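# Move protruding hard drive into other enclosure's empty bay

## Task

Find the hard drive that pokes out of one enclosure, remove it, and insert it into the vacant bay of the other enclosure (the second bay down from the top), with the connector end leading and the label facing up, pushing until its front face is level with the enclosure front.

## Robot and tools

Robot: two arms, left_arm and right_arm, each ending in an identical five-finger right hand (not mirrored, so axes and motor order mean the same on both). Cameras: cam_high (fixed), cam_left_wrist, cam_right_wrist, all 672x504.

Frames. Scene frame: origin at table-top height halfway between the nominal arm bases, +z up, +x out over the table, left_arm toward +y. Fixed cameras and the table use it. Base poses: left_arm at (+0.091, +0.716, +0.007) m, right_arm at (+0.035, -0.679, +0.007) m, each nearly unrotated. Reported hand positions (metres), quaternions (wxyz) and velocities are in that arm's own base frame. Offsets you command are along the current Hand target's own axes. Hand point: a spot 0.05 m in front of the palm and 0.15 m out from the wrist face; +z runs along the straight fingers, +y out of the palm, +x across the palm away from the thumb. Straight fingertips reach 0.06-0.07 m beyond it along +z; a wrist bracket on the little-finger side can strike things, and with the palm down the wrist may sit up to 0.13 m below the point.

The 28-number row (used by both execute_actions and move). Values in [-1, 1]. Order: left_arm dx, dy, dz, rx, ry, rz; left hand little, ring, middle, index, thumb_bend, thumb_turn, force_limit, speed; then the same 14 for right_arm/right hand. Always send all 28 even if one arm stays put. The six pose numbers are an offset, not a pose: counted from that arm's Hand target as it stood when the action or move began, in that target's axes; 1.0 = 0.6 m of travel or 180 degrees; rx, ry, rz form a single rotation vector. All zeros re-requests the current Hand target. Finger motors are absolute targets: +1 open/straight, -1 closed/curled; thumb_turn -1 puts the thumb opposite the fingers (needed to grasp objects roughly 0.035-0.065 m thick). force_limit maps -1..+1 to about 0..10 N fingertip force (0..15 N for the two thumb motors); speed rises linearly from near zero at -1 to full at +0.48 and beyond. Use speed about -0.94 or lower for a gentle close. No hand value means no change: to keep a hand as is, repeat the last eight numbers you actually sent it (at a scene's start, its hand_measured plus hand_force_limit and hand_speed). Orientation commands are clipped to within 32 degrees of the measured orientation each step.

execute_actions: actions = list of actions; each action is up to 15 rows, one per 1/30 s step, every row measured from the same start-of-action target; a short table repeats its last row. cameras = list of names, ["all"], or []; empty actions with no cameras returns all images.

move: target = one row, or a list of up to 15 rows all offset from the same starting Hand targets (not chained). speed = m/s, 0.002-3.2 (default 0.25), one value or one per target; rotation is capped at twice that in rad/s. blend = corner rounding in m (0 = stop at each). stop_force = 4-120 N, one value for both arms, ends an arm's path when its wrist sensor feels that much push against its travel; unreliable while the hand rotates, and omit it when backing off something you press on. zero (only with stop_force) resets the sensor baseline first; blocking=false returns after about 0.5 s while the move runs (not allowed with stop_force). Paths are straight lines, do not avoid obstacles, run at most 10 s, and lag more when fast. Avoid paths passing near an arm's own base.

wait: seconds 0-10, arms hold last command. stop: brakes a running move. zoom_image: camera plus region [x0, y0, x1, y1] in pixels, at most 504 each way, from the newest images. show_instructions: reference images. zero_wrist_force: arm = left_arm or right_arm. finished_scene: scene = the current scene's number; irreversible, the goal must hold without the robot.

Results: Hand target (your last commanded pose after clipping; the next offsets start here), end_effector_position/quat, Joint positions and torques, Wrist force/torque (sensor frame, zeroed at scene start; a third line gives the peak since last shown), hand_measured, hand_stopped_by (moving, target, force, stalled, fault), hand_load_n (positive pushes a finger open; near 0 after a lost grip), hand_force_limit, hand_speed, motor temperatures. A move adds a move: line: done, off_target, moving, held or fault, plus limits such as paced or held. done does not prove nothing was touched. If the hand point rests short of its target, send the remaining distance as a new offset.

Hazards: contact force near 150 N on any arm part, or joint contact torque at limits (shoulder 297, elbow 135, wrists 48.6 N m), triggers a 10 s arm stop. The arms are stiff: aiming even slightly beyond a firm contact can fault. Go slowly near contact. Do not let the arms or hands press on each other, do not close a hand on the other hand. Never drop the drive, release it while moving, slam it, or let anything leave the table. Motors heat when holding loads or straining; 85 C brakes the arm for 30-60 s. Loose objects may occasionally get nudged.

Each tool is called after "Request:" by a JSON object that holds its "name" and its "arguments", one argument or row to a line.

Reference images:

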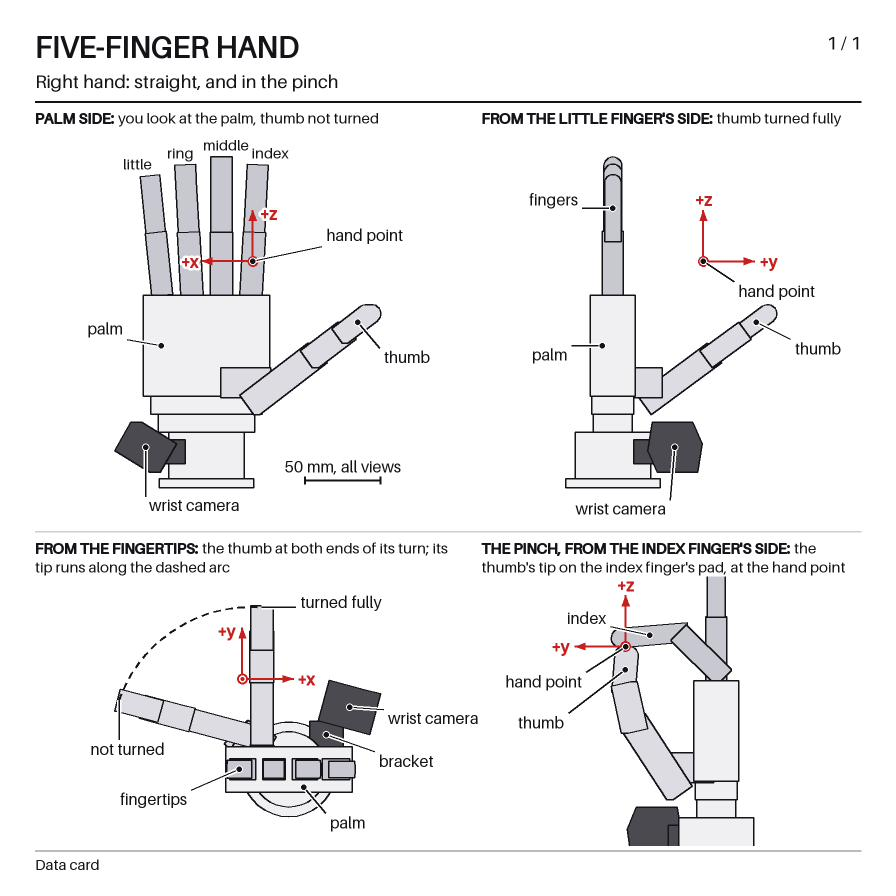

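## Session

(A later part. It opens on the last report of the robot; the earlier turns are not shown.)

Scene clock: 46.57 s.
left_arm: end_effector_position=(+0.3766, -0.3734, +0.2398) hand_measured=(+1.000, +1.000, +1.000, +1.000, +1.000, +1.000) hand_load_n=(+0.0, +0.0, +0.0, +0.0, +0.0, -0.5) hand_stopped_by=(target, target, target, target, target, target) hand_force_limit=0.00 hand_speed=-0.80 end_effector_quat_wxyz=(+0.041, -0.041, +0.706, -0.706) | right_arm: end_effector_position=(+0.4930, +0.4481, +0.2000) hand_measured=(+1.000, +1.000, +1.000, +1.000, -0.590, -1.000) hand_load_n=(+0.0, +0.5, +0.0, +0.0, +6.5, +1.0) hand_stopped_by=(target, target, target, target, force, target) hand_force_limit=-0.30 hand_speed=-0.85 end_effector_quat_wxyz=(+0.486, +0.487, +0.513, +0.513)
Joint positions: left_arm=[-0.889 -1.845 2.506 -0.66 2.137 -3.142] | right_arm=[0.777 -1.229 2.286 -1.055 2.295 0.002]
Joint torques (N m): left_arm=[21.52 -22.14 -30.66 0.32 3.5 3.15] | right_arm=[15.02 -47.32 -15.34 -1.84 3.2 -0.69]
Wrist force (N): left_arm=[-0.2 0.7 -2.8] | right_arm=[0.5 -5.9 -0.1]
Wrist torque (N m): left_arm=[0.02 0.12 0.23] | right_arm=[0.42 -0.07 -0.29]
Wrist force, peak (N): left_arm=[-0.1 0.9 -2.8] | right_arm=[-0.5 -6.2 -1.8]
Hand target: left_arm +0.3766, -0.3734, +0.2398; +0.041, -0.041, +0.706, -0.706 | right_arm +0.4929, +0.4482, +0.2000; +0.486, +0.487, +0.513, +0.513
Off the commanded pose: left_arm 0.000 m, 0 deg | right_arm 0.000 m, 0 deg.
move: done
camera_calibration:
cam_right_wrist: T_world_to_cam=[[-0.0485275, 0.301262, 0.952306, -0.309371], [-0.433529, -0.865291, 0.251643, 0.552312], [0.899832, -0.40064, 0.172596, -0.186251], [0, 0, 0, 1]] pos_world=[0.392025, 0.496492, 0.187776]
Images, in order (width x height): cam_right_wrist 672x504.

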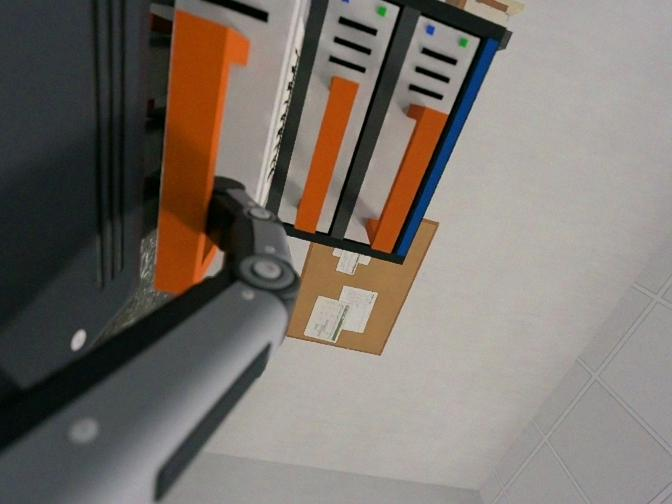

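Request:
{"name": "move", "arguments": {
  "target": [0,0,0,0,0,0,1,1,1,1,1,1,0,-0.8,0,0,0,0,0,0,1,1,1,1,-0.98,-1,0.1,-0.85],
  "speed": 0.1
}}

Request:
{"name": "move", "arguments": {
  "target": [0,0,0,0,0,0,1,1,1,1,1,1,0,-0.8,0,0,-0.2167,0,0,0,1,1,1,1,-0.98,-1,0.1,-0.85],
  "speed": 0.06,
  "stop_force": 25,
  "cameras": ["cam_right_wrist", "cam_left_wrist"]
}}

Request:
{"name": "zoom_image", "arguments": {
  "camera": "cam_left_wrist",
  "region": [280, 20, 480, 200]
}}

Scene clock: 47.63 s.
left_arm: end_effector_position=(+0.3766, -0.3734, +0.2398) hand_measured=(+1.000, +1.000, +1.000, +1.000, +1.000, +1.000) hand_load_n=(+0.0, -0.5, +0.0, +0.0, +0.0, +0.0) hand_stopped_by=(target, target, target, target, target, target) hand_force_limit=0.00 hand_speed=-0.80 end_effector_quat_wxyz=(+0.041, -0.041, +0.706, -0.706) | right_arm: end_effector_position=(+0.4929, +0.4482, +0.2000) hand_measured=(+1.000, +1.000, +1.000, +1.000, -0.592, -1.000) hand_load_n=(+0.5, +0.0, +0.5, +0.5, +8.0, +1.5) hand_stopped_by=(target, target, target, target, force, target) hand_force_limit=0.10 hand_speed=-0.85 end_effector_quat_wxyz=(+0.486, +0.487, +0.513, +0.513)
Joint positions: left_arm=[-0.889 -1.845 2.506 -0.66 2.137 -3.142] | right_arm=[0.777 -1.229 2.286 -1.055 2.295 0.002]
Joint torques (N m): left_arm=[18.84 -22.79 -29.59 0.03 3.47 3.15] | right_arm=[15.35 -51.45 -16.23 -1.89 3.05 -0.68]
Wrist force (N): left_arm=[-0.4 0.7 -2.7] | right_arm=[0.2 -6.3 0.0]
Wrist torque (N m): left_arm=[0.01 0.15 0.21] | right_arm=[0.44 -0.01 -0.33]
Wrist force, peak (N): left_arm=[-0.1 0.6 -2.8] | right_arm=[0.2 -6.5 -0.2]
Hand target: left_arm +0.3766, -0.3734, +0.2398; +0.041, -0.041, +0.706, -0.706 | right_arm +0.4929, +0.4482, +0.2000; +0.486, +0.487, +0.513, +0.513
Off the commanded pose: left_arm 0.000 m, 0 deg | right_arm 0.000 m, 0 deg.
move: done

Scene clock: 50.97 s.
left_arm: end_effector_position=(+0.3766, -0.3734, +0.2398) hand_measured=(+1.000, +1.000, +1.000, +1.000, +1.000, +1.000) hand_load_n=(+0.0, +0.0, +0.0, +0.0, +0.0, +0.0) hand_stopped_by=(target, target, target, target, target, target) hand_force_limit=0.00 hand_speed=-0.80 end_effector_quat_wxyz=(+0.041, -0.041, +0.706, -0.706) | right_arm: end_effector_position=(+0.3631, +0.4413, +0.2002) hand_measured=(+1.000, +1.000, +1.000, +1.000, -0.592, -1.000) hand_load_n=(+0.0, +0.5, +1.0, +0.5, +9.0, +2.0) hand_stopped_by=(target, target, target, target, force, target) hand_force_limit=0.10 hand_speed=-0.85 end_effector_quat_wxyz=(+0.486, +0.487, +0.513, +0.513)
Joint positions: left_arm=[-0.889 -1.845 2.506 -0.66 2.137 -3.142] | right_arm=[0.985 -1.285 2.381 -1.093 2.503 0.003]
Joint torques (N m): left_arm=[21.24 -22.74 -29.81 0.18 3.89 3.05] | right_arm=[19.52 -64.14 -13.16 -4.83 4.76 3.6]
Wrist force (N): left_arm=[-0.2 0.6 -2.4] | right_arm=[0.5 -8.6 -0.1]
Wrist torque (N m): left_arm=[-0.01 0.10 0.23] | right_arm=[0.75 -0.04 -0.50]
Wrist force, peak (N): left_arm=[-0.3 0.9 -2.9] | right_arm=[0.8 -8.7 -0.8]
Hand target: left_arm +0.3766, -0.3734, +0.2398; +0.041, -0.041, +0.706, -0.706 | right_arm +0.3631, +0.4413, +0.2002; +0.486, +0.487, +0.513, +0.513
Off the commanded pose: left_arm 0.000 m, 0 deg | right_arm 0.000 m, 0 deg.
move: done
camera_calibration:
cam_left_wrist: T_world_to_cam=[[-0.25664, 0.00993185, -0.966456, 0.327252], [0.787572, 0.581771, -0.203159, -0.0261333], [0.560238, -0.813292, -0.157128, -0.366453], [0, 0, 0, 1]] pos_world=[0.309869, -0.28608, 0.253385]
cam_right_wrist: T_world_to_cam=[[-0.0485275, 0.301262, 0.952306, -0.313781], [-0.433529, -0.865291, 0.251643, 0.490019], [0.899832, -0.40064, 0.172596, -0.0722518], [0, 0, 0, 1]] pos_world=[0.262225, 0.489592, 0.187976]
Images, in order (width x height): cam_left_wrist 672x504, cam_right_wrist 672x504.

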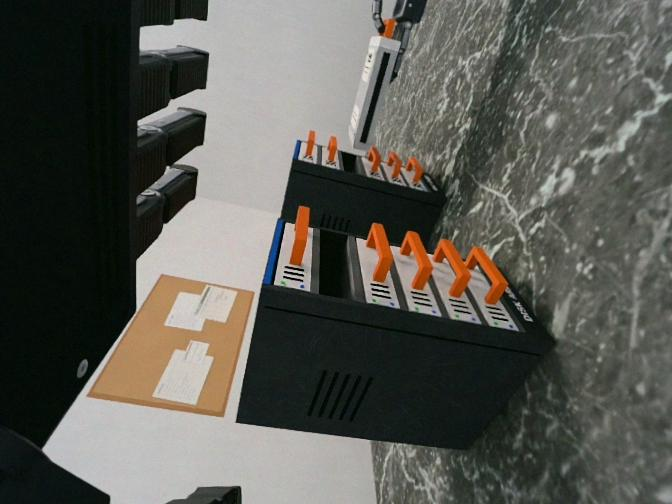

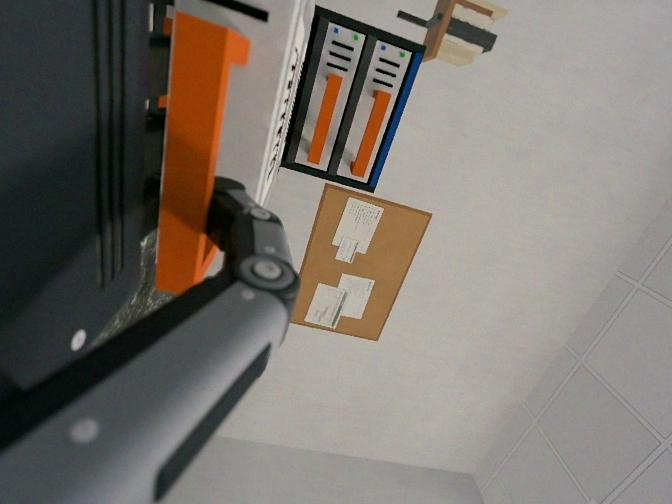

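Scaled by 2.520.

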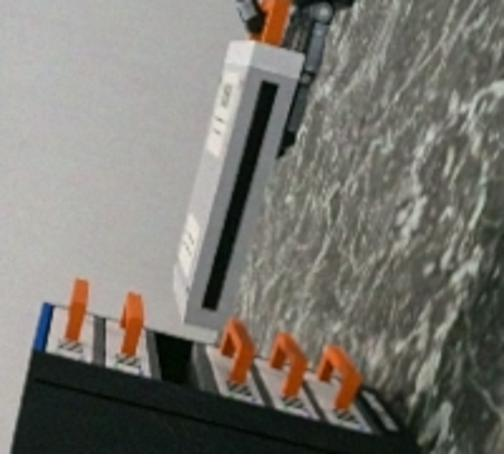

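Request:
{"name": "move", "arguments": {
  "target": [
    [0,0,0,0,0,0,1,1,1,1,1,1,0,-0.8,0.1845,0.0333,-0.0163,0,0,0,1,1,1,1,-0.98,-1,0.1,-0.85],
    [0,0,0,0,0,0,1,1,1,1,1,1,0,-0.8,0.5498,0.0642,0.0030,0,0,0,1,1,1,1,-0.98,-1,0.1,-0.85]
  ],
  "speed": 0.2,
  "blend": [0.04,0],
  "cameras": ["all"]
}}

Request:
{"name": "zoom_image", "arguments": {
  "camera": "cam_left_wrist",
  "region": [230, 100, 480, 350]
}}

Request:
{"name": "zoom_image", "arguments": {
  "camera": "cam_high",
  "region": [230, 80, 430, 250]
}}

Scene clock: 55.30 s.
left_arm: end_effector_position=(+0.3766, -0.3734, +0.2398) hand_measured=(+1.000, +1.000, +1.000, +1.000, +1.000, +1.000) hand_load_n=(+0.0, +0.0, +0.0, +0.0, +0.0, +0.0) hand_stopped_by=(target, target, target, target, target, target) hand_force_limit=0.00 hand_speed=-0.80 end_effector_quat_wxyz=(+0.041, -0.041, +0.706, -0.706) | right_arm: end_effector_position=(+0.3475, +0.7706, +0.2389) hand_measured=(+1.000, +1.000, +1.000, +1.000, -0.592, -1.000) hand_load_n=(+0.0, +0.5, +1.0, +0.5, +9.0, +2.0) hand_stopped_by=(target, target, target, target, force, target) hand_force_limit=0.10 hand_speed=-0.85 end_effector_quat_wxyz=(+0.486, +0.487, +0.513, +0.513)
Joint positions: left_arm=[-0.889 -1.845 2.506 -0.66 2.137 -3.142] | right_arm=[1.249 -0.963 1.702 -0.735 2.767 0.004]
Joint torques (N m): left_arm=[15.83 -23.41 -32.25 0.29 4.03 3.01] | right_arm=[18.29 -82.61 -50.97 0.79 4.77 3.54]
Wrist force (N): left_arm=[-0.1 0.5 -2.5] | right_arm=[0.5 -8.4 -0.7]
Wrist torque (N m): left_arm=[-0.03 0.10 0.23] | right_arm=[0.80 -0.01 -0.51]
Wrist force, peak (N): left_arm=[-0.1 0.8 -2.8] | right_arm=[-1.1 -8.9 -0.4]
Hand target: left_arm +0.3766, -0.3734, +0.2398; +0.041, -0.041, +0.706, -0.706 | right_arm +0.3475, +0.7707, +0.2389; +0.486, +0.487, +0.513, +0.513
Off the commanded pose: left_arm 0.000 m, 0 deg | right_arm 0.000 m, 0 deg.
move: done
camera_calibration:
cam_left_wrist: T_world_to_cam=[[-0.25664, 0.00993185, -0.966456, 0.327252], [0.787572, 0.581771, -0.203159, -0.0261333], [0.560238, -0.813292, -0.157128, -0.366453], [0, 0, 0, 1]] pos_world=[0.309869, -0.28608, 0.253385]
cam_right_wrist: T_world_to_cam=[[-0.0486404, 0.301312, 0.952284, -0.450736], [-0.433474, -0.865316, 0.251653, 0.75848], [0.899853, -0.40055, 0.1727, 0.0670467], [0, 0, 0, 1]] pos_world=[0.246525, 0.818992, 0.226776]

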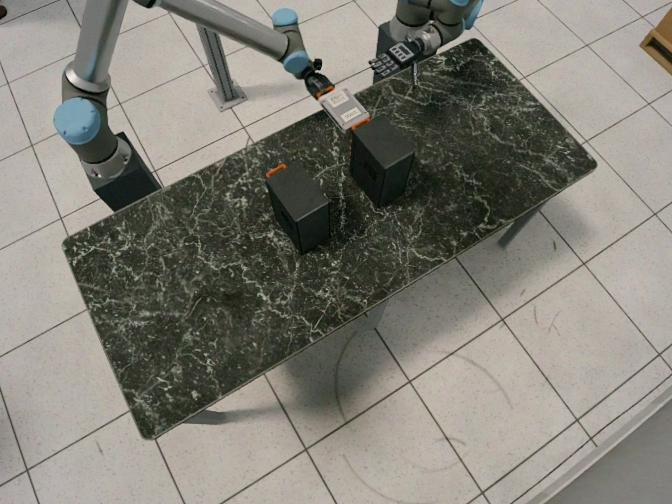

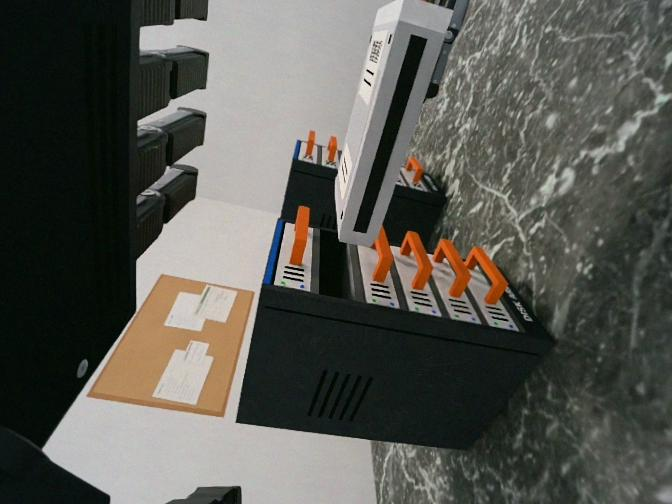

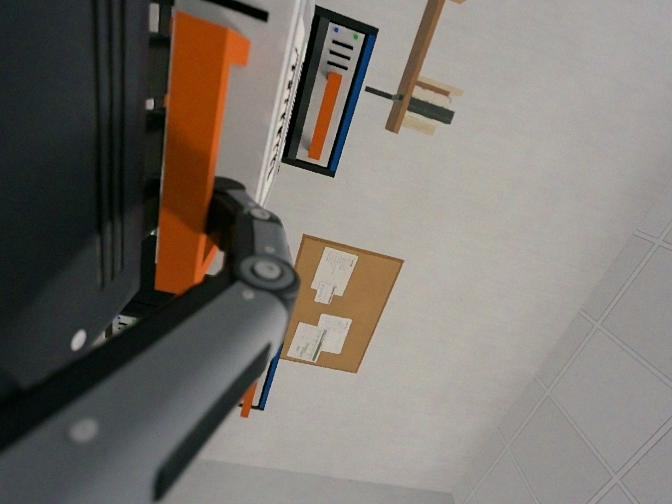

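Scaled by 2.016.

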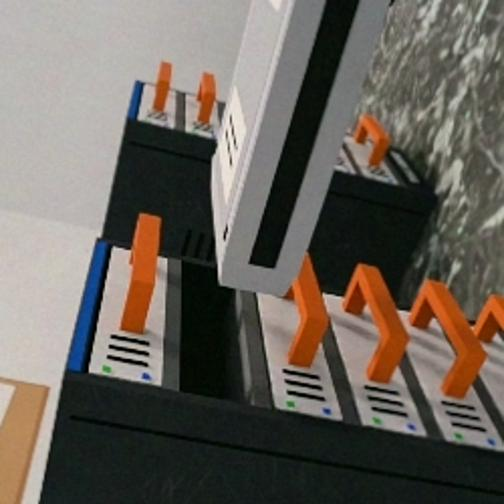

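Scaled by 2.520.

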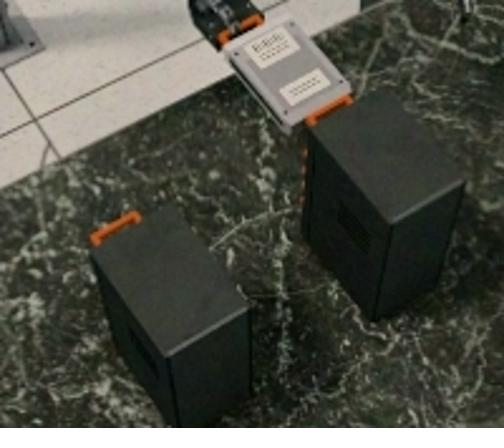

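Request:
{"name": "zoom_image", "arguments": {
  "camera": "cam_left_wrist",
  "region": [320, 0, 480, 260]
}}

Request:
{"name": "move", "arguments": {
  "target": [0,0,0,0,0,0,1,1,1,1,1,1,0,-0.8,0,0.005,0.0583,0,0,0,1,1,1,1,-0.98,-1,0.1,-0.85],
  "speed": 0.1,
  "stop_force": 8,
  "cameras": ["cam_left_wrist"]
}}

Request:
{"name": "zoom_image", "arguments": {
  "camera": "cam_left_wrist",
  "region": [260, 180, 430, 330]
}}

Request:
{"name": "zoom_image", "arguments": {
  "camera": "cam_left_wrist",
  "region": [300, 10, 480, 310]
}}

Scaled by 1.938.

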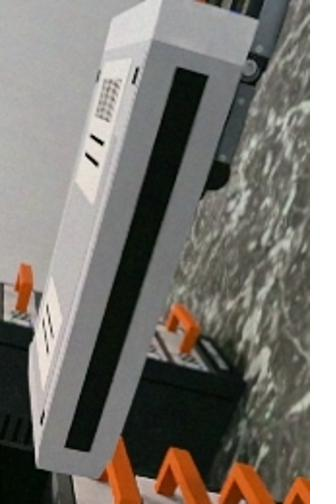

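Scene clock: 58.77 s.
left_arm: end_effector_position=(+0.3766, -0.3734, +0.2398) hand_measured=(+1.000, +1.000, +1.000, +1.000, +1.000, +1.000) hand_load_n=(+0.0, +0.0, +0.0, +0.0, -0.5, +0.0) hand_stopped_by=(target, target, target, target, target, target) hand_force_limit=0.00 hand_speed=-0.80 end_effector_quat_wxyz=(+0.041, -0.041, +0.706, -0.706) | right_arm: end_effector_position=(+0.3824, +0.7726, +0.2419) hand_measured=(+1.000, +1.000, +1.000, +1.000, -0.592, -1.000) hand_load_n=(+0.0, +0.5, +1.0, +0.0, +8.5, +2.0) hand_stopped_by=(target, target, target, target, force, target) hand_force_limit=0.10 hand_speed=-0.85 end_effector_quat_wxyz=(+0.486, +0.487, +0.513, +0.513)
Joint positions: left_arm=[-0.889 -1.845 2.506 -0.66 2.137 -3.142] | right_arm=[1.207 -0.959 1.687 -0.724 2.725 0.004]
Joint torques (N m): left_arm=[20.33 -21.29 -31.91 0.43 4.29 2.62] | right_arm=[-22.26 -83.66 -50.44 0.83 -3.52 1.8]
Wrist force (N): left_arm=[-0.2 0.7 -2.4] | right_arm=[0.9 -8.3 -0.6]
Wrist torque (N m): left_arm=[0.01 0.11 0.23] | right_arm=[0.82 -0.06 -0.37]
Wrist force, peak (N): left_arm=[-0.2 1.1 -2.7] | right_arm=[0.7 -8.9 -0.4]
Hand target: left_arm +0.3766, -0.3734, +0.2398; +0.041, -0.041, +0.706, -0.706 | right_arm +0.3824, +0.7726, +0.2419; +0.486, +0.487, +0.513, +0.513
Off the commanded pose: left_arm 0.000 m, 0 deg | right_arm 0.000 m, 0 deg.
move: done
camera_calibration:
cam_left_wrist: T_world_to_cam=[[-0.25664, 0.00993185, -0.966456, 0.327252], [0.787572, 0.581771, -0.203159, -0.0261333], [0.560238, -0.813292, -0.157128, -0.366453], [0, 0, 0, 1]] pos_world=[0.309869, -0.28608, 0.253385]
Images, in order (width x height): cam_left_wrist 672x504.

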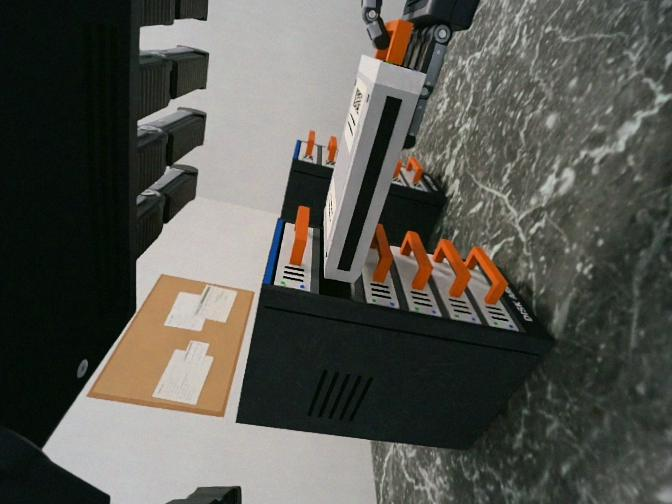

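Scaled by 2.965.

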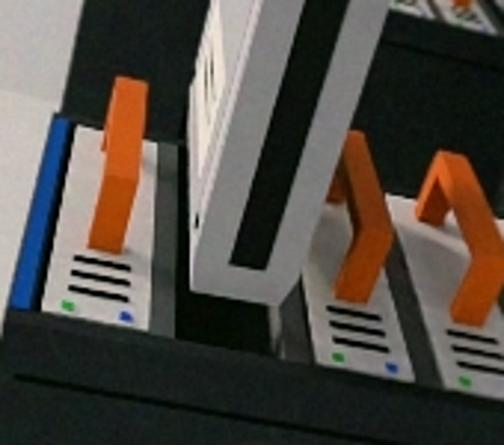

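Scaled by 1.680.

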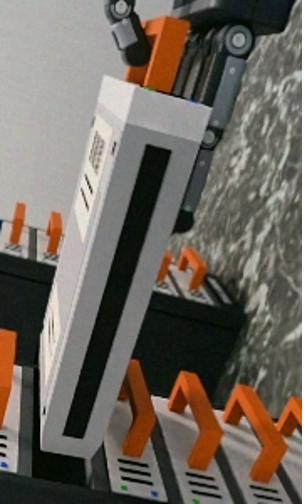

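Request:
{"name": "move", "arguments": {
  "target": [0,0,0,0,0,0,1,1,1,1,1,1,0,-0.8,0,-0.007,0,-0.0072,0,0,1,1,1,1,-0.98,-1,0.1,-0.85],
  "speed": 0.05,
  "cameras": ["all"]
}}

Request:
{"name": "zoom_image", "arguments": {
  "camera": "cam_right_wrist",
  "region": [230, 0, 410, 210]
}}

Request:
{"name": "zoom_image", "arguments": {
  "camera": "cam_left_wrist",
  "region": [290, 200, 400, 310]
}}

Request:
{"name": "zoom_image", "arguments": {
  "camera": "cam_left_wrist",
  "region": [340, 20, 460, 140]
}}

Scene clock: 63.77 s.
left_arm: end_effector_position=(+0.3766, -0.3734, +0.2398) hand_measured=(+1.000, +1.000, +1.000, +1.000, +1.000, +1.000) hand_load_n=(+0.0, +0.0, -0.5, +0.0, +0.0, +0.0) hand_stopped_by=(target, target, target, target, target, target) hand_force_limit=0.00 hand_speed=-0.80 end_effector_quat_wxyz=(+0.041, -0.041, +0.706, -0.706) | right_arm: end_effector_position=(+0.3824, +0.7726, +0.2377) hand_measured=(+1.000, +1.000, +1.000, +1.000, -0.592, -1.000) hand_load_n=(+0.0, +0.0, +1.0, +0.5, +8.5, +2.0) hand_stopped_by=(target, target, target, target, force, target) hand_force_limit=0.10 hand_speed=-0.85 end_effector_quat_wxyz=(+0.491, +0.482, +0.508, +0.519)
Joint positions: left_arm=[-0.889 -1.845 2.506 -0.66 2.137 -3.142] | right_arm=[1.206 -0.955 1.704 -0.8 2.723 -0.046]
Joint torques (N m): left_arm=[20.55 -17.05 -31.53 0.66 4.12 2.83] | right_arm=[-21.86 -83.27 -26.33 -4.45 -3.92 -3.1]
Wrist force (N): left_arm=[-0.4 0.4 -2.5] | right_arm=[0.4 -8.3 -0.5]
Wrist torque (N m): left_arm=[-0.05 0.14 0.21] | right_arm=[0.82 0.01 -0.27]
Wrist force, peak (N): left_arm=[-0.3 1.0 -2.7] | right_arm=[0.9 -9.0 -0.9]
Hand target: left_arm +0.3766, -0.3734, +0.2398; +0.041, -0.041, +0.706, -0.706 | right_arm +0.3824, +0.7726, +0.2377; +0.491, +0.482, +0.507, +0.519
Off the commanded pose: left_arm 0.000 m, 0 deg | right_arm 0.000 m, 0 deg.
move: done
camera_calibration:
cam_left_wrist: T_world_to_cam=[[-0.25664, 0.00993185, -0.966456, 0.327252], [0.787572, 0.581771, -0.203159, -0.0261333], [0.560238, -0.813292, -0.157128, -0.366453], [0, 0, 0, 1]] pos_world=[0.309869, -0.28608, 0.253385]
cam_right_wrist: T_world_to_cam=[[-0.0698196, 0.300099, 0.95135, -0.439185], [-0.43902, -0.8656, 0.240829, 0.780582], [0.89576, -0.400847, 0.192185, 0.0337313], [0, 0, 0, 1]] pos_world=[0.281812, 0.820991, 0.223348]

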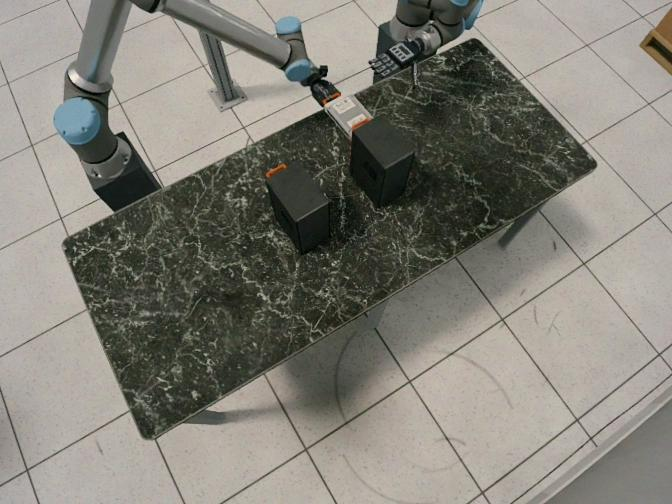

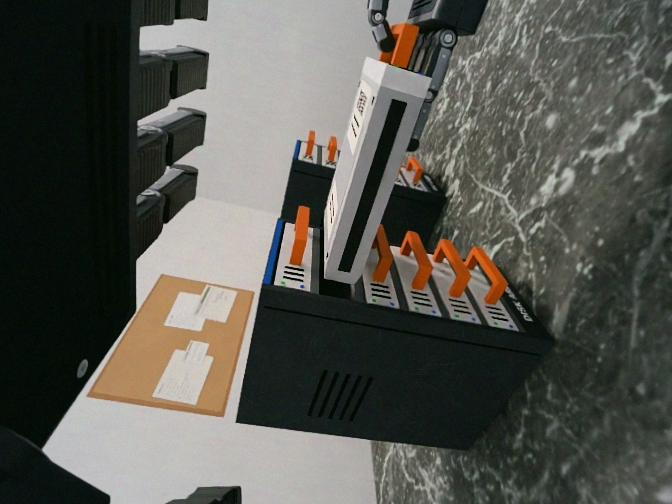

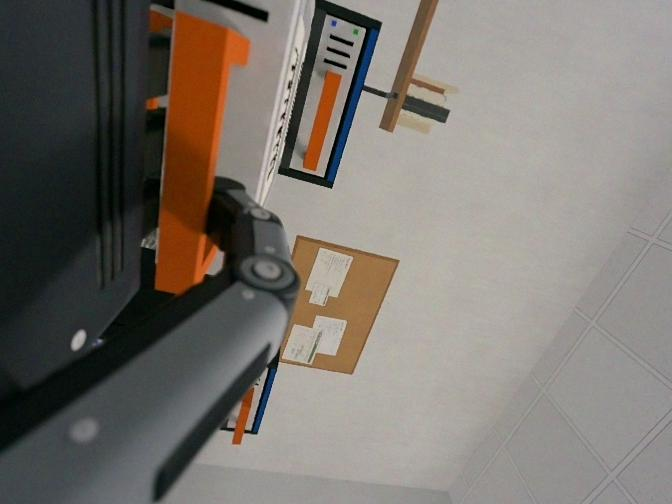

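Scaled by 2.400.

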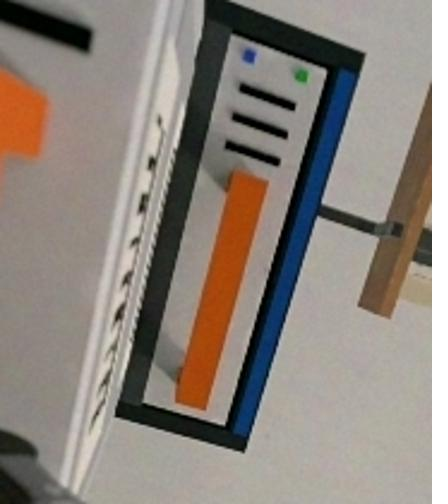

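Scaled by 4.582.

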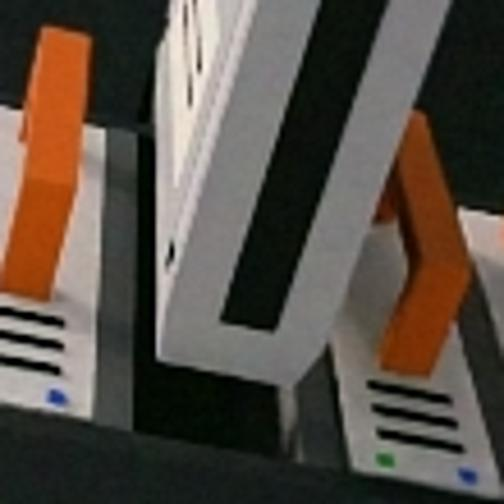

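Scaled by 4.200.

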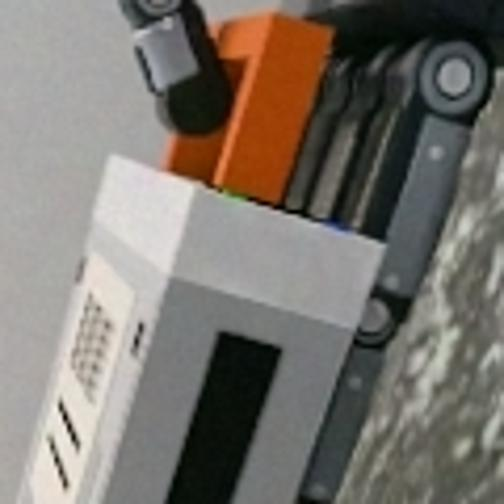

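Request:
{"name": "zoom_image", "arguments": {
  "camera": "cam_left_wrist",
  "region": [310, 250, 370, 310]
}}

Scaled by 8.400.

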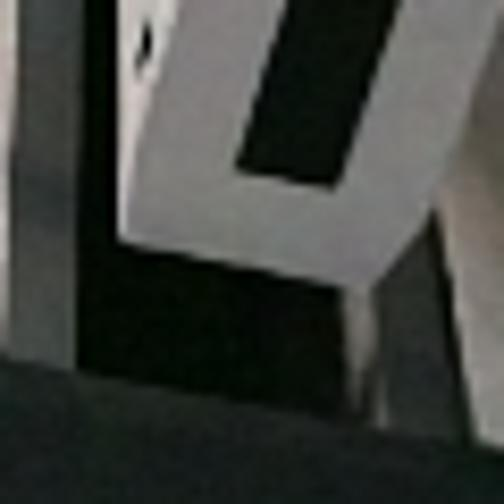

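Request:
{"name": "zoom_image", "arguments": {
  "camera": "cam_right_wrist",
  "region": [245, 110, 325, 210]
}}

Request:
{"name": "zoom_image", "arguments": {
  "camera": "cam_high",
  "region": [310, 60, 410, 150]
}}

Scaled by 5.040.

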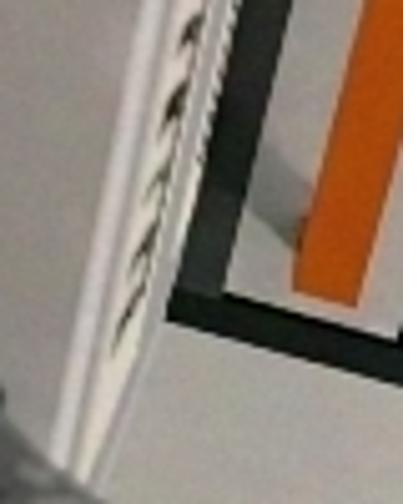

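Scaled by 5.040.

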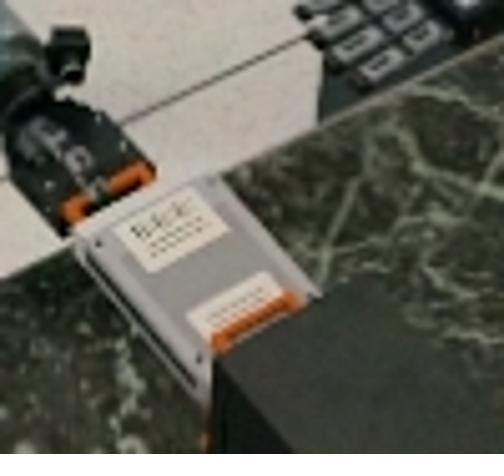

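Request:
{"name": "move", "arguments": {
  "target": [0,0,0,0,0,0,1,1,1,1,1,1,0,-0.8,0,0.0010,0.0333,0,0,0,1,1,1,1,-0.98,-1,0.1,-0.85],
  "speed": 0.02,
  "stop_force": 5,
  "cameras": ["cam_left_wrist", "cam_right_wrist"]
}}

Request:
{"name": "zoom_image", "arguments": {
  "camera": "cam_left_wrist",
  "region": [290, 220, 390, 320]
}}

Scene clock: 72.63 s.
left_arm: end_effector_position=(+0.3766, -0.3734, +0.2398) hand_measured=(+1.000, +1.000, +1.000, +1.000, +1.000, +1.000) hand_load_n=(+0.0, +0.0, +0.0, +0.0, +0.0, -0.5) hand_stopped_by=(target, target, target, target, target, target) hand_force_limit=0.00 hand_speed=-0.80 end_effector_quat_wxyz=(+0.041, -0.041, +0.706, -0.706) | right_arm: end_effector_position=(+0.4002, +0.7736, +0.2386) hand_measured=(+1.000, +1.000, +1.000, +1.000, -0.592, -1.000) hand_load_n=(+0.0, +0.5, +1.5, +0.5, +9.5, +2.5) hand_stopped_by=(target, target, target, target, force, target) hand_force_limit=0.10 hand_speed=-0.85 end_effector_quat_wxyz=(+0.491, +0.482, +0.508, +0.519)
Joint positions: left_arm=[-0.889 -1.845 2.506 -0.66 2.137 -3.142] | right_arm=[1.185 -0.951 1.695 -0.793 2.702 -0.044]
Joint torques (N m): left_arm=[14.62 -21.86 -33.7 0 3.53 3.21] | right_arm=[13.78 -109.5 -27.02 -4.38 5.68 -0.66]
Wrist force (N): left_arm=[-0.2 0.8 -2.3] | right_arm=[3.5 -11.4 -0.6]
Wrist torque (N m): left_arm=[0.00 0.10 0.23] | right_arm=[1.17 0.52 -0.37]
Wrist force, peak (N): left_arm=[-0.1 0.9 -2.9] | right_arm=[7.1 -13.3 -6.1]
Hand target: left_arm +0.3766, -0.3734, +0.2398; +0.041, -0.041, +0.706, -0.706 | right_arm +0.4002, +0.7736, +0.2386; +0.491, +0.482, +0.508, +0.519 (not the last commanded pose)
Off the commanded pose: left_arm 0.000 m, 0 deg | right_arm 0.002 m, 0 deg.
move: contact (right_arm)
camera_calibration:
cam_left_wrist: T_world_to_cam=[[-0.25664, 0.00993185, -0.966456, 0.327252], [0.787572, 0.581771, -0.203159, -0.0261333], [0.560238, -0.813292, -0.157128, -0.366453], [0, 0, 0, 1]] pos_world=[0.309869, -0.28608, 0.253385]
cam_right_wrist: T_world_to_cam=[[-0.0700327, 0.300156, 0.951316, -0.438949], [-0.438983, -0.865626, 0.240803, 0.789], [0.895762, -0.400748, 0.192385, 0.017867], [0, 0, 0, 1]] pos_world=[0.299612, 0.821891, 0.224148]
Images, in order (width x height): cam_left_wrist 672x504, cam_right_wrist 672x504.

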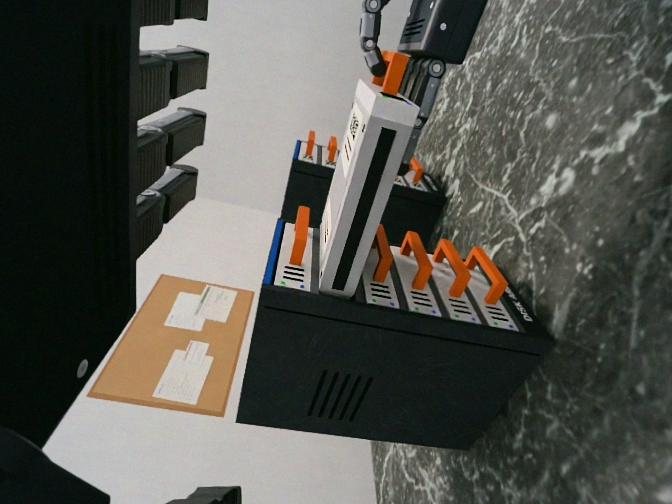

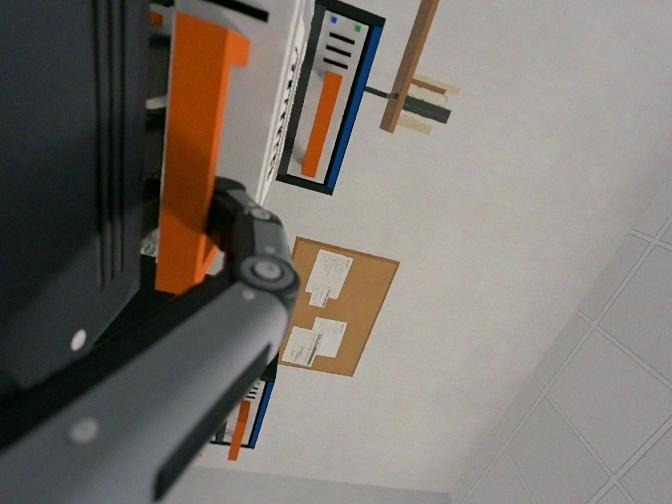

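Scaled by 5.040.

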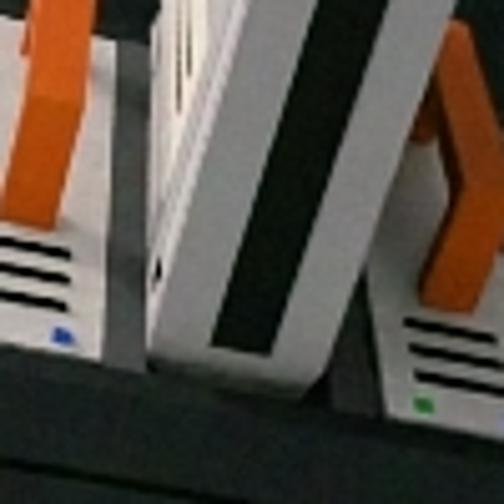

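Request:
{"name": "move", "arguments": {
  "target": [
    [0,0,0,0,0,0,1,1,1,1,1,1,0,-0.8,0.0028,-0.0028,-0.0033,0,0,0,1,1,1,1,-0.98,-1,0.1,-0.85]
  ],
  "speed": 0.02
}}

Request:
{"name": "move", "arguments": {
  "target": [0,0,0,0,0,0,1,1,1,1,1,1,0,-0.8,0,-0.0008,0.0333,0,0,0,1,1,1,1,-0.98,-1,0.1,-0.85],
  "speed": 0.02,
  "stop_force": 5,
  "cameras": ["cam_left_wrist"]
}}

Request:
{"name": "zoom_image", "arguments": {
  "camera": "cam_left_wrist",
  "region": [290, 220, 390, 320]
}}

Scene clock: 74.03 s.
left_arm: end_effector_position=(+0.3766, -0.3734, +0.2398) hand_measured=(+1.000, +1.000, +1.000, +1.000, +1.000, +1.000) hand_load_n=(+0.0, +0.0, +0.0, -0.5, +0.0, +0.0) hand_stopped_by=(target, target, target, target, target, target) hand_force_limit=0.00 hand_speed=-0.80 end_effector_quat_wxyz=(+0.041, -0.041, +0.706, -0.706) | right_arm: end_effector_position=(+0.3983, +0.7750, +0.2370) hand_measured=(+1.000, +1.000, +1.000, +1.000, -0.592, -1.000) hand_load_n=(+0.0, +0.0, +1.0, +0.0, +8.5, +2.0) hand_stopped_by=(target, target, target, target, force, target) hand_force_limit=0.10 hand_speed=-0.85 end_effector_quat_wxyz=(+0.491, +0.482, +0.508, +0.519)
Joint positions: left_arm=[-0.889 -1.845 2.506 -0.66 2.137 -3.142] | right_arm=[1.188 -0.948 1.693 -0.795 2.705 -0.045]
Joint torques (N m): left_arm=[20.04 -19.7 -32.59 0.12 3.69 2.95] | right_arm=[18.79 -84.9 -50.84 -4.14 4.87 -3.12]
Wrist force (N): left_arm=[-0.1 0.5 -2.5] | right_arm=[0.6 -8.6 -0.7]
Wrist torque (N m): left_arm=[-0.02 0.09 0.24] | right_arm=[0.78 -0.03 -0.43]
Wrist force, peak (N): left_arm=[0.0 0.6 -2.7] | right_arm=[3.8 -11.6 -0.3]
Hand target: left_arm +0.3766, -0.3734, +0.2398; +0.041, -0.041, +0.706, -0.706 | right_arm +0.3982, +0.7751, +0.2368; +0.491, +0.482, +0.508, +0.519
Off the commanded pose: left_arm 0.000 m, 0 deg | right_arm 0.000 m, 0 deg.
move: done

Scene clock: 76.07 s.
left_arm: end_effector_position=(+0.3766, -0.3734, +0.2398) hand_measured=(+1.000, +1.000, +1.000, +1.000, +1.000, +1.000) hand_load_n=(+0.0, +0.0, +0.0, +0.0, +0.0, -0.5) hand_stopped_by=(target, target, target, target, target, target) hand_force_limit=0.00 hand_speed=-0.80 end_effector_quat_wxyz=(+0.041, -0.041, +0.706, -0.706) | right_arm: end_effector_position=(+0.4182, +0.7762, +0.2368) hand_measured=(+1.000, +1.000, +1.000, +1.000, -0.592, -1.000) hand_load_n=(+0.5, +0.5, +1.0, +0.5, +8.5, +2.0) hand_stopped_by=(target, target, target, target, force, target) hand_force_limit=0.10 hand_speed=-0.85 end_effector_quat_wxyz=(+0.491, +0.482, +0.508, +0.519)
Joint positions: left_arm=[-0.889 -1.845 2.506 -0.66 2.137 -3.142] | right_arm=[1.165 -0.942 1.682 -0.788 2.682 -0.042]
Joint torques (N m): left_arm=[20.61 -19.15 -32.95 -0.44 4.17 2.67] | right_arm=[-22.58 -84.79 -51.17 0.21 -3.68 3.39]
Wrist force (N): left_arm=[-0.3 0.7 -2.5] | right_arm=[0.7 -8.6 -0.6]
Wrist torque (N m): left_arm=[0.01 0.13 0.22] | right_arm=[0.77 -0.04 -0.50]
Wrist force, peak (N): left_arm=[-0.3 0.6 -2.8] | right_arm=[0.6 -9.1 -0.4]
Hand target: left_arm +0.3766, -0.3734, +0.2398; +0.041, -0.041, +0.706, -0.706 | right_arm +0.4182, +0.7762, +0.2368; +0.491, +0.482, +0.508, +0.519
Off the commanded pose: left_arm 0.000 m, 0 deg | right_arm 0.000 m, 0 deg.
move: done
camera_calibration:
cam_left_wrist: T_world_to_cam=[[-0.25664, 0.00993185, -0.966456, 0.327252], [0.787572, 0.581771, -0.203159, -0.0261333], [0.560238, -0.813292, -0.157128, -0.366453], [0, 0, 0, 1]] pos_world=[0.309869, -0.28608, 0.253385]
Images, in order (width x height): cam_left_wrist 672x504.

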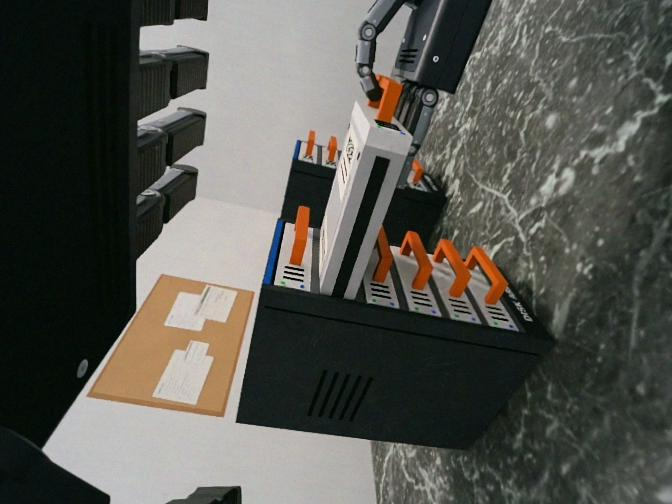

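Scaled by 5.040.

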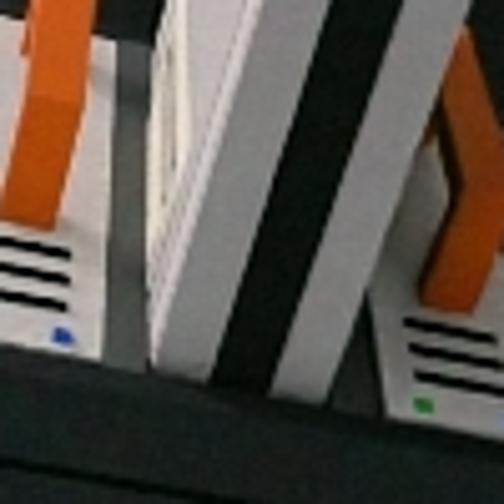

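Request:
{"name": "move", "arguments": {
  "target": [0,0,0,0,0,0,1,1,1,1,1,1,0,-0.8,0,-0.0020,0.1017,0,0,0,1,1,1,1,-0.98,-1,0.1,-0.85],
  "speed": 0.04,
  "stop_force": 6,
  "cameras": ["cam_left_wrist"]
}}

Request:
{"name": "zoom_image", "arguments": {
  "camera": "cam_left_wrist",
  "region": [290, 120, 490, 320]
}}

Scene clock: 79.17 s.
left_arm: end_effector_position=(+0.3766, -0.3734, +0.2398) hand_measured=(+1.000, +1.000, +1.000, +1.000, +1.000, +1.000) hand_load_n=(+0.0, +0.0, +0.0, +0.0, +0.0, +0.0) hand_stopped_by=(target, target, target, target, target, target) hand_force_limit=0.00 hand_speed=-0.80 end_effector_quat_wxyz=(+0.041, -0.041, +0.706, -0.706) | right_arm: end_effector_position=(+0.4791, +0.7795, +0.2369) hand_measured=(+1.000, +1.000, +1.000, +1.000, -0.592, -1.000) hand_load_n=(+0.0, +0.0, +1.0, +0.0, +8.5, +2.0) hand_stopped_by=(target, target, target, target, force, target) hand_force_limit=0.10 hand_speed=-0.85 end_effector_quat_wxyz=(+0.491, +0.482, +0.508, +0.519)
Joint positions: left_arm=[-0.889 -1.845 2.506 -0.66 2.137 -3.142] | right_arm=[1.098 -0.92 1.642 -0.763 2.615 -0.036]
Joint torques (N m): left_arm=[18.32 -18.63 -33.51 -0.07 4.16 3.22] | right_arm=[-19.93 -88.68 -53.55 0.01 -4.52 3.6]
Wrist force (N): left_arm=[-0.2 1.0 -2.3] | right_arm=[-0.5 -8.5 -0.9]
Wrist torque (N m): left_arm=[0.03 0.11 0.24] | right_arm=[0.81 -0.17 -0.57]
Wrist force, peak (N): left_arm=[-0.3 0.5 -2.8] | right_arm=[-0.6 -8.9 -1.1]
Hand target: left_arm +0.3766, -0.3734, +0.2398; +0.041, -0.041, +0.706, -0.706 | right_arm +0.4791, +0.7795, +0.2369; +0.491, +0.482, +0.508, +0.519
Off the commanded pose: left_arm 0.000 m, 0 deg | right_arm 0.000 m, 0 deg.
move: done
camera_calibration:
cam_left_wrist: T_world_to_cam=[[-0.25664, 0.00993185, -0.966456, 0.327252], [0.787572, 0.581771, -0.203159, -0.0261333], [0.560238, -0.813292, -0.157128, -0.366453], [0, 0, 0, 1]] pos_world=[0.309869, -0.28608, 0.253385]
Images, in order (width x height): cam_left_wrist 672x504.

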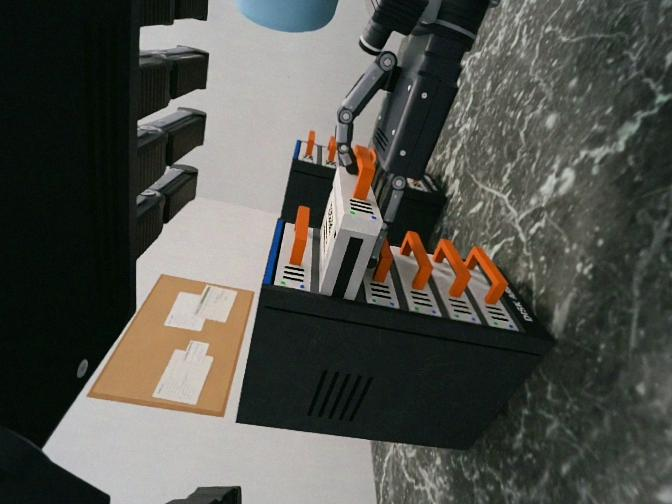

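Scaled by 2.520.

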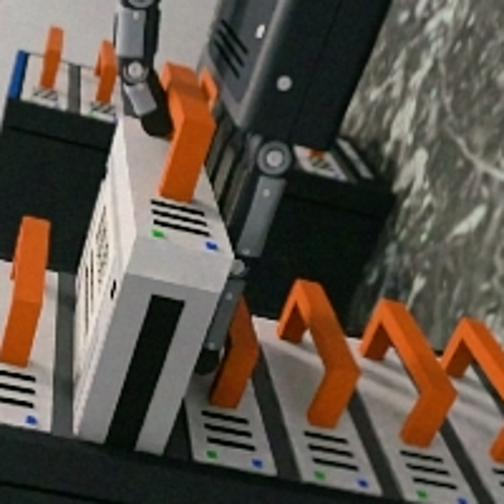

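Request:
{"name": "move", "arguments": {
  "target": [0,0,0,0,0,0,1,1,1,1,1,1,0,-0.8,0.0008,-0.0002,0.01,0,0,0,1,1,1,1,-0.98,-1,0.1,-0.85],
  "speed": 0.03,
  "stop_force": 6
}}

Request:
{"name": "move", "arguments": {
  "target": [
    [0,0,0,0,0,0,1,1,1,1,1,1,0,-0.8,0,0,0,0,0,0,1,1,1,1,0.9,-1,0.1,-0.3],
    [0,0,0,0,0,0,1,1,1,1,1,1,0,-0.8,0,-0.0058,0,0,0,0,1,1,1,1,0.9,-1,0.1,-0.3]
  ],
  "speed": 0.01,
  "cameras": ["cam_left_wrist"]
}}

Request:
{"name": "zoom_image", "arguments": {
  "camera": "cam_left_wrist",
  "region": [290, 120, 490, 320]
}}

Scene clock: 81.57 s.
left_arm: end_effector_position=(+0.3766, -0.3734, +0.2398) hand_measured=(+1.000, +1.000, +1.000, +1.000, +1.000, +1.000) hand_load_n=(+0.0, +0.0, +0.0, +0.0, +0.0, +0.0) hand_stopped_by=(target, target, target, target, target, target) hand_force_limit=0.00 hand_speed=-0.80 end_effector_quat_wxyz=(+0.041, -0.041, +0.706, -0.706) | right_arm: end_effector_position=(+0.4851, +0.7803, +0.2369) hand_measured=(+1.000, +1.000, +1.000, +1.000, -0.592, -1.000) hand_load_n=(+0.5, +0.0, +1.0, +0.5, +8.5, +1.5) hand_stopped_by=(target, target, target, target, force, target) hand_force_limit=0.10 hand_speed=-0.85 end_effector_quat_wxyz=(+0.491, +0.482, +0.508, +0.519)
Joint positions: left_arm=[-0.889 -1.845 2.506 -0.66 2.137 -3.142] | right_arm=[1.091 -0.917 1.636 -0.76 2.609 -0.035]
Joint torques (N m): left_arm=[21.09 -17.46 -34.12 -0.68 4.09 3.09] | right_arm=[-18.91 -88.57 -54.26 -0.44 -5.06 3.39]
Wrist force (N): left_arm=[0.2 0.6 -2.5] | right_arm=[-2.7 -8.5 -1.8]
Wrist torque (N m): left_arm=[-0.01 0.05 0.25] | right_arm=[0.86 -0.44 -0.69]
Wrist force, peak (N): left_arm=[-0.2 0.8 -2.7] | right_arm=[-2.8 -8.7 -1.5]
Hand target: left_arm +0.3766, -0.3734, +0.2398; +0.041, -0.041, +0.706, -0.706 | right_arm +0.4851, +0.7803, +0.2369; +0.491, +0.482, +0.508, +0.519
Off the commanded pose: left_arm 0.000 m, 0 deg | right_arm 0.000 m, 0 deg.
move: done

Scene clock: 84.03 s.
left_arm: end_effector_position=(+0.3766, -0.3734, +0.2398) hand_measured=(+1.000, +1.000, +1.000, +1.000, +1.000, +1.000) hand_load_n=(+0.0, -0.5, -0.5, +0.0, +0.0, -0.5) hand_stopped_by=(target, target, target, target, target, target) hand_force_limit=0.00 hand_speed=-0.80 end_effector_quat_wxyz=(+0.041, -0.041, +0.706, -0.706) | right_arm: end_effector_position=(+0.4851, +0.7802, +0.2337) hand_measured=(+1.000, +1.000, +1.000, +1.000, +0.900, -1.000) hand_load_n=(+0.0, +0.0, +0.0, +0.0, +0.0, +0.0) hand_stopped_by=(target, target, target, target, target, target) hand_force_limit=0.10 hand_speed=-0.30 end_effector_quat_wxyz=(+0.491, +0.482, +0.508, +0.519)
Joint positions: left_arm=[-0.889 -1.845 2.506 -0.66 2.137 -3.142] | right_arm=[1.091 -0.914 1.637 -0.765 2.609 -0.035]
Joint torques (N m): left_arm=[21.81 -16.31 -34.98 -0.23 4.05 2.74] | right_arm=[-22.35 -79.23 -23.34 -2.94 -1.46 3.4]
Wrist force (N): left_arm=[-0.4 0.8 -2.2] | right_arm=[0.6 -0.8 -0.8]
Wrist torque (N m): left_arm=[0.01 0.13 0.22] | right_arm=[0.17 -0.02 -0.26]
Wrist force, peak (N): left_arm=[-0.4 0.7 -2.7] | right_arm=[-2.9 -8.4 -1.6]
Hand target: left_arm +0.3766, -0.3734, +0.2398; +0.041, -0.041, +0.706, -0.706 | right_arm +0.4851, +0.7803, +0.2334; +0.491, +0.482, +0.508, +0.519
Off the commanded pose: left_arm 0.000 m, 0 deg | right_arm 0.000 m, 0 deg.
move: done
camera_calibration:
cam_left_wrist: T_world_to_cam=[[-0.25664, 0.00993185, -0.966456, 0.327252], [0.787572, 0.581771, -0.203159, -0.0261333], [0.560238, -0.813292, -0.157128, -0.366453], [0, 0, 0, 1]] pos_world=[0.309869, -0.28608, 0.253385]
Images, in order (width x height): cam_left_wrist 672x504.

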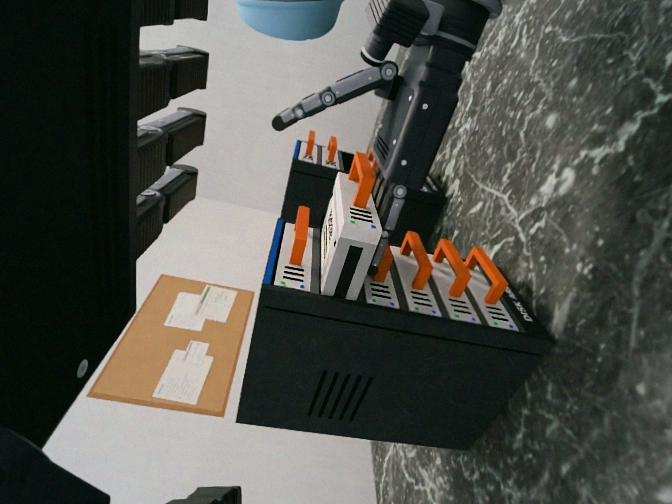

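Scaled by 2.520.

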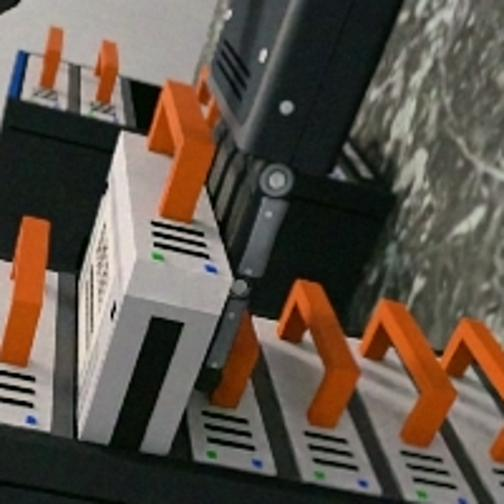

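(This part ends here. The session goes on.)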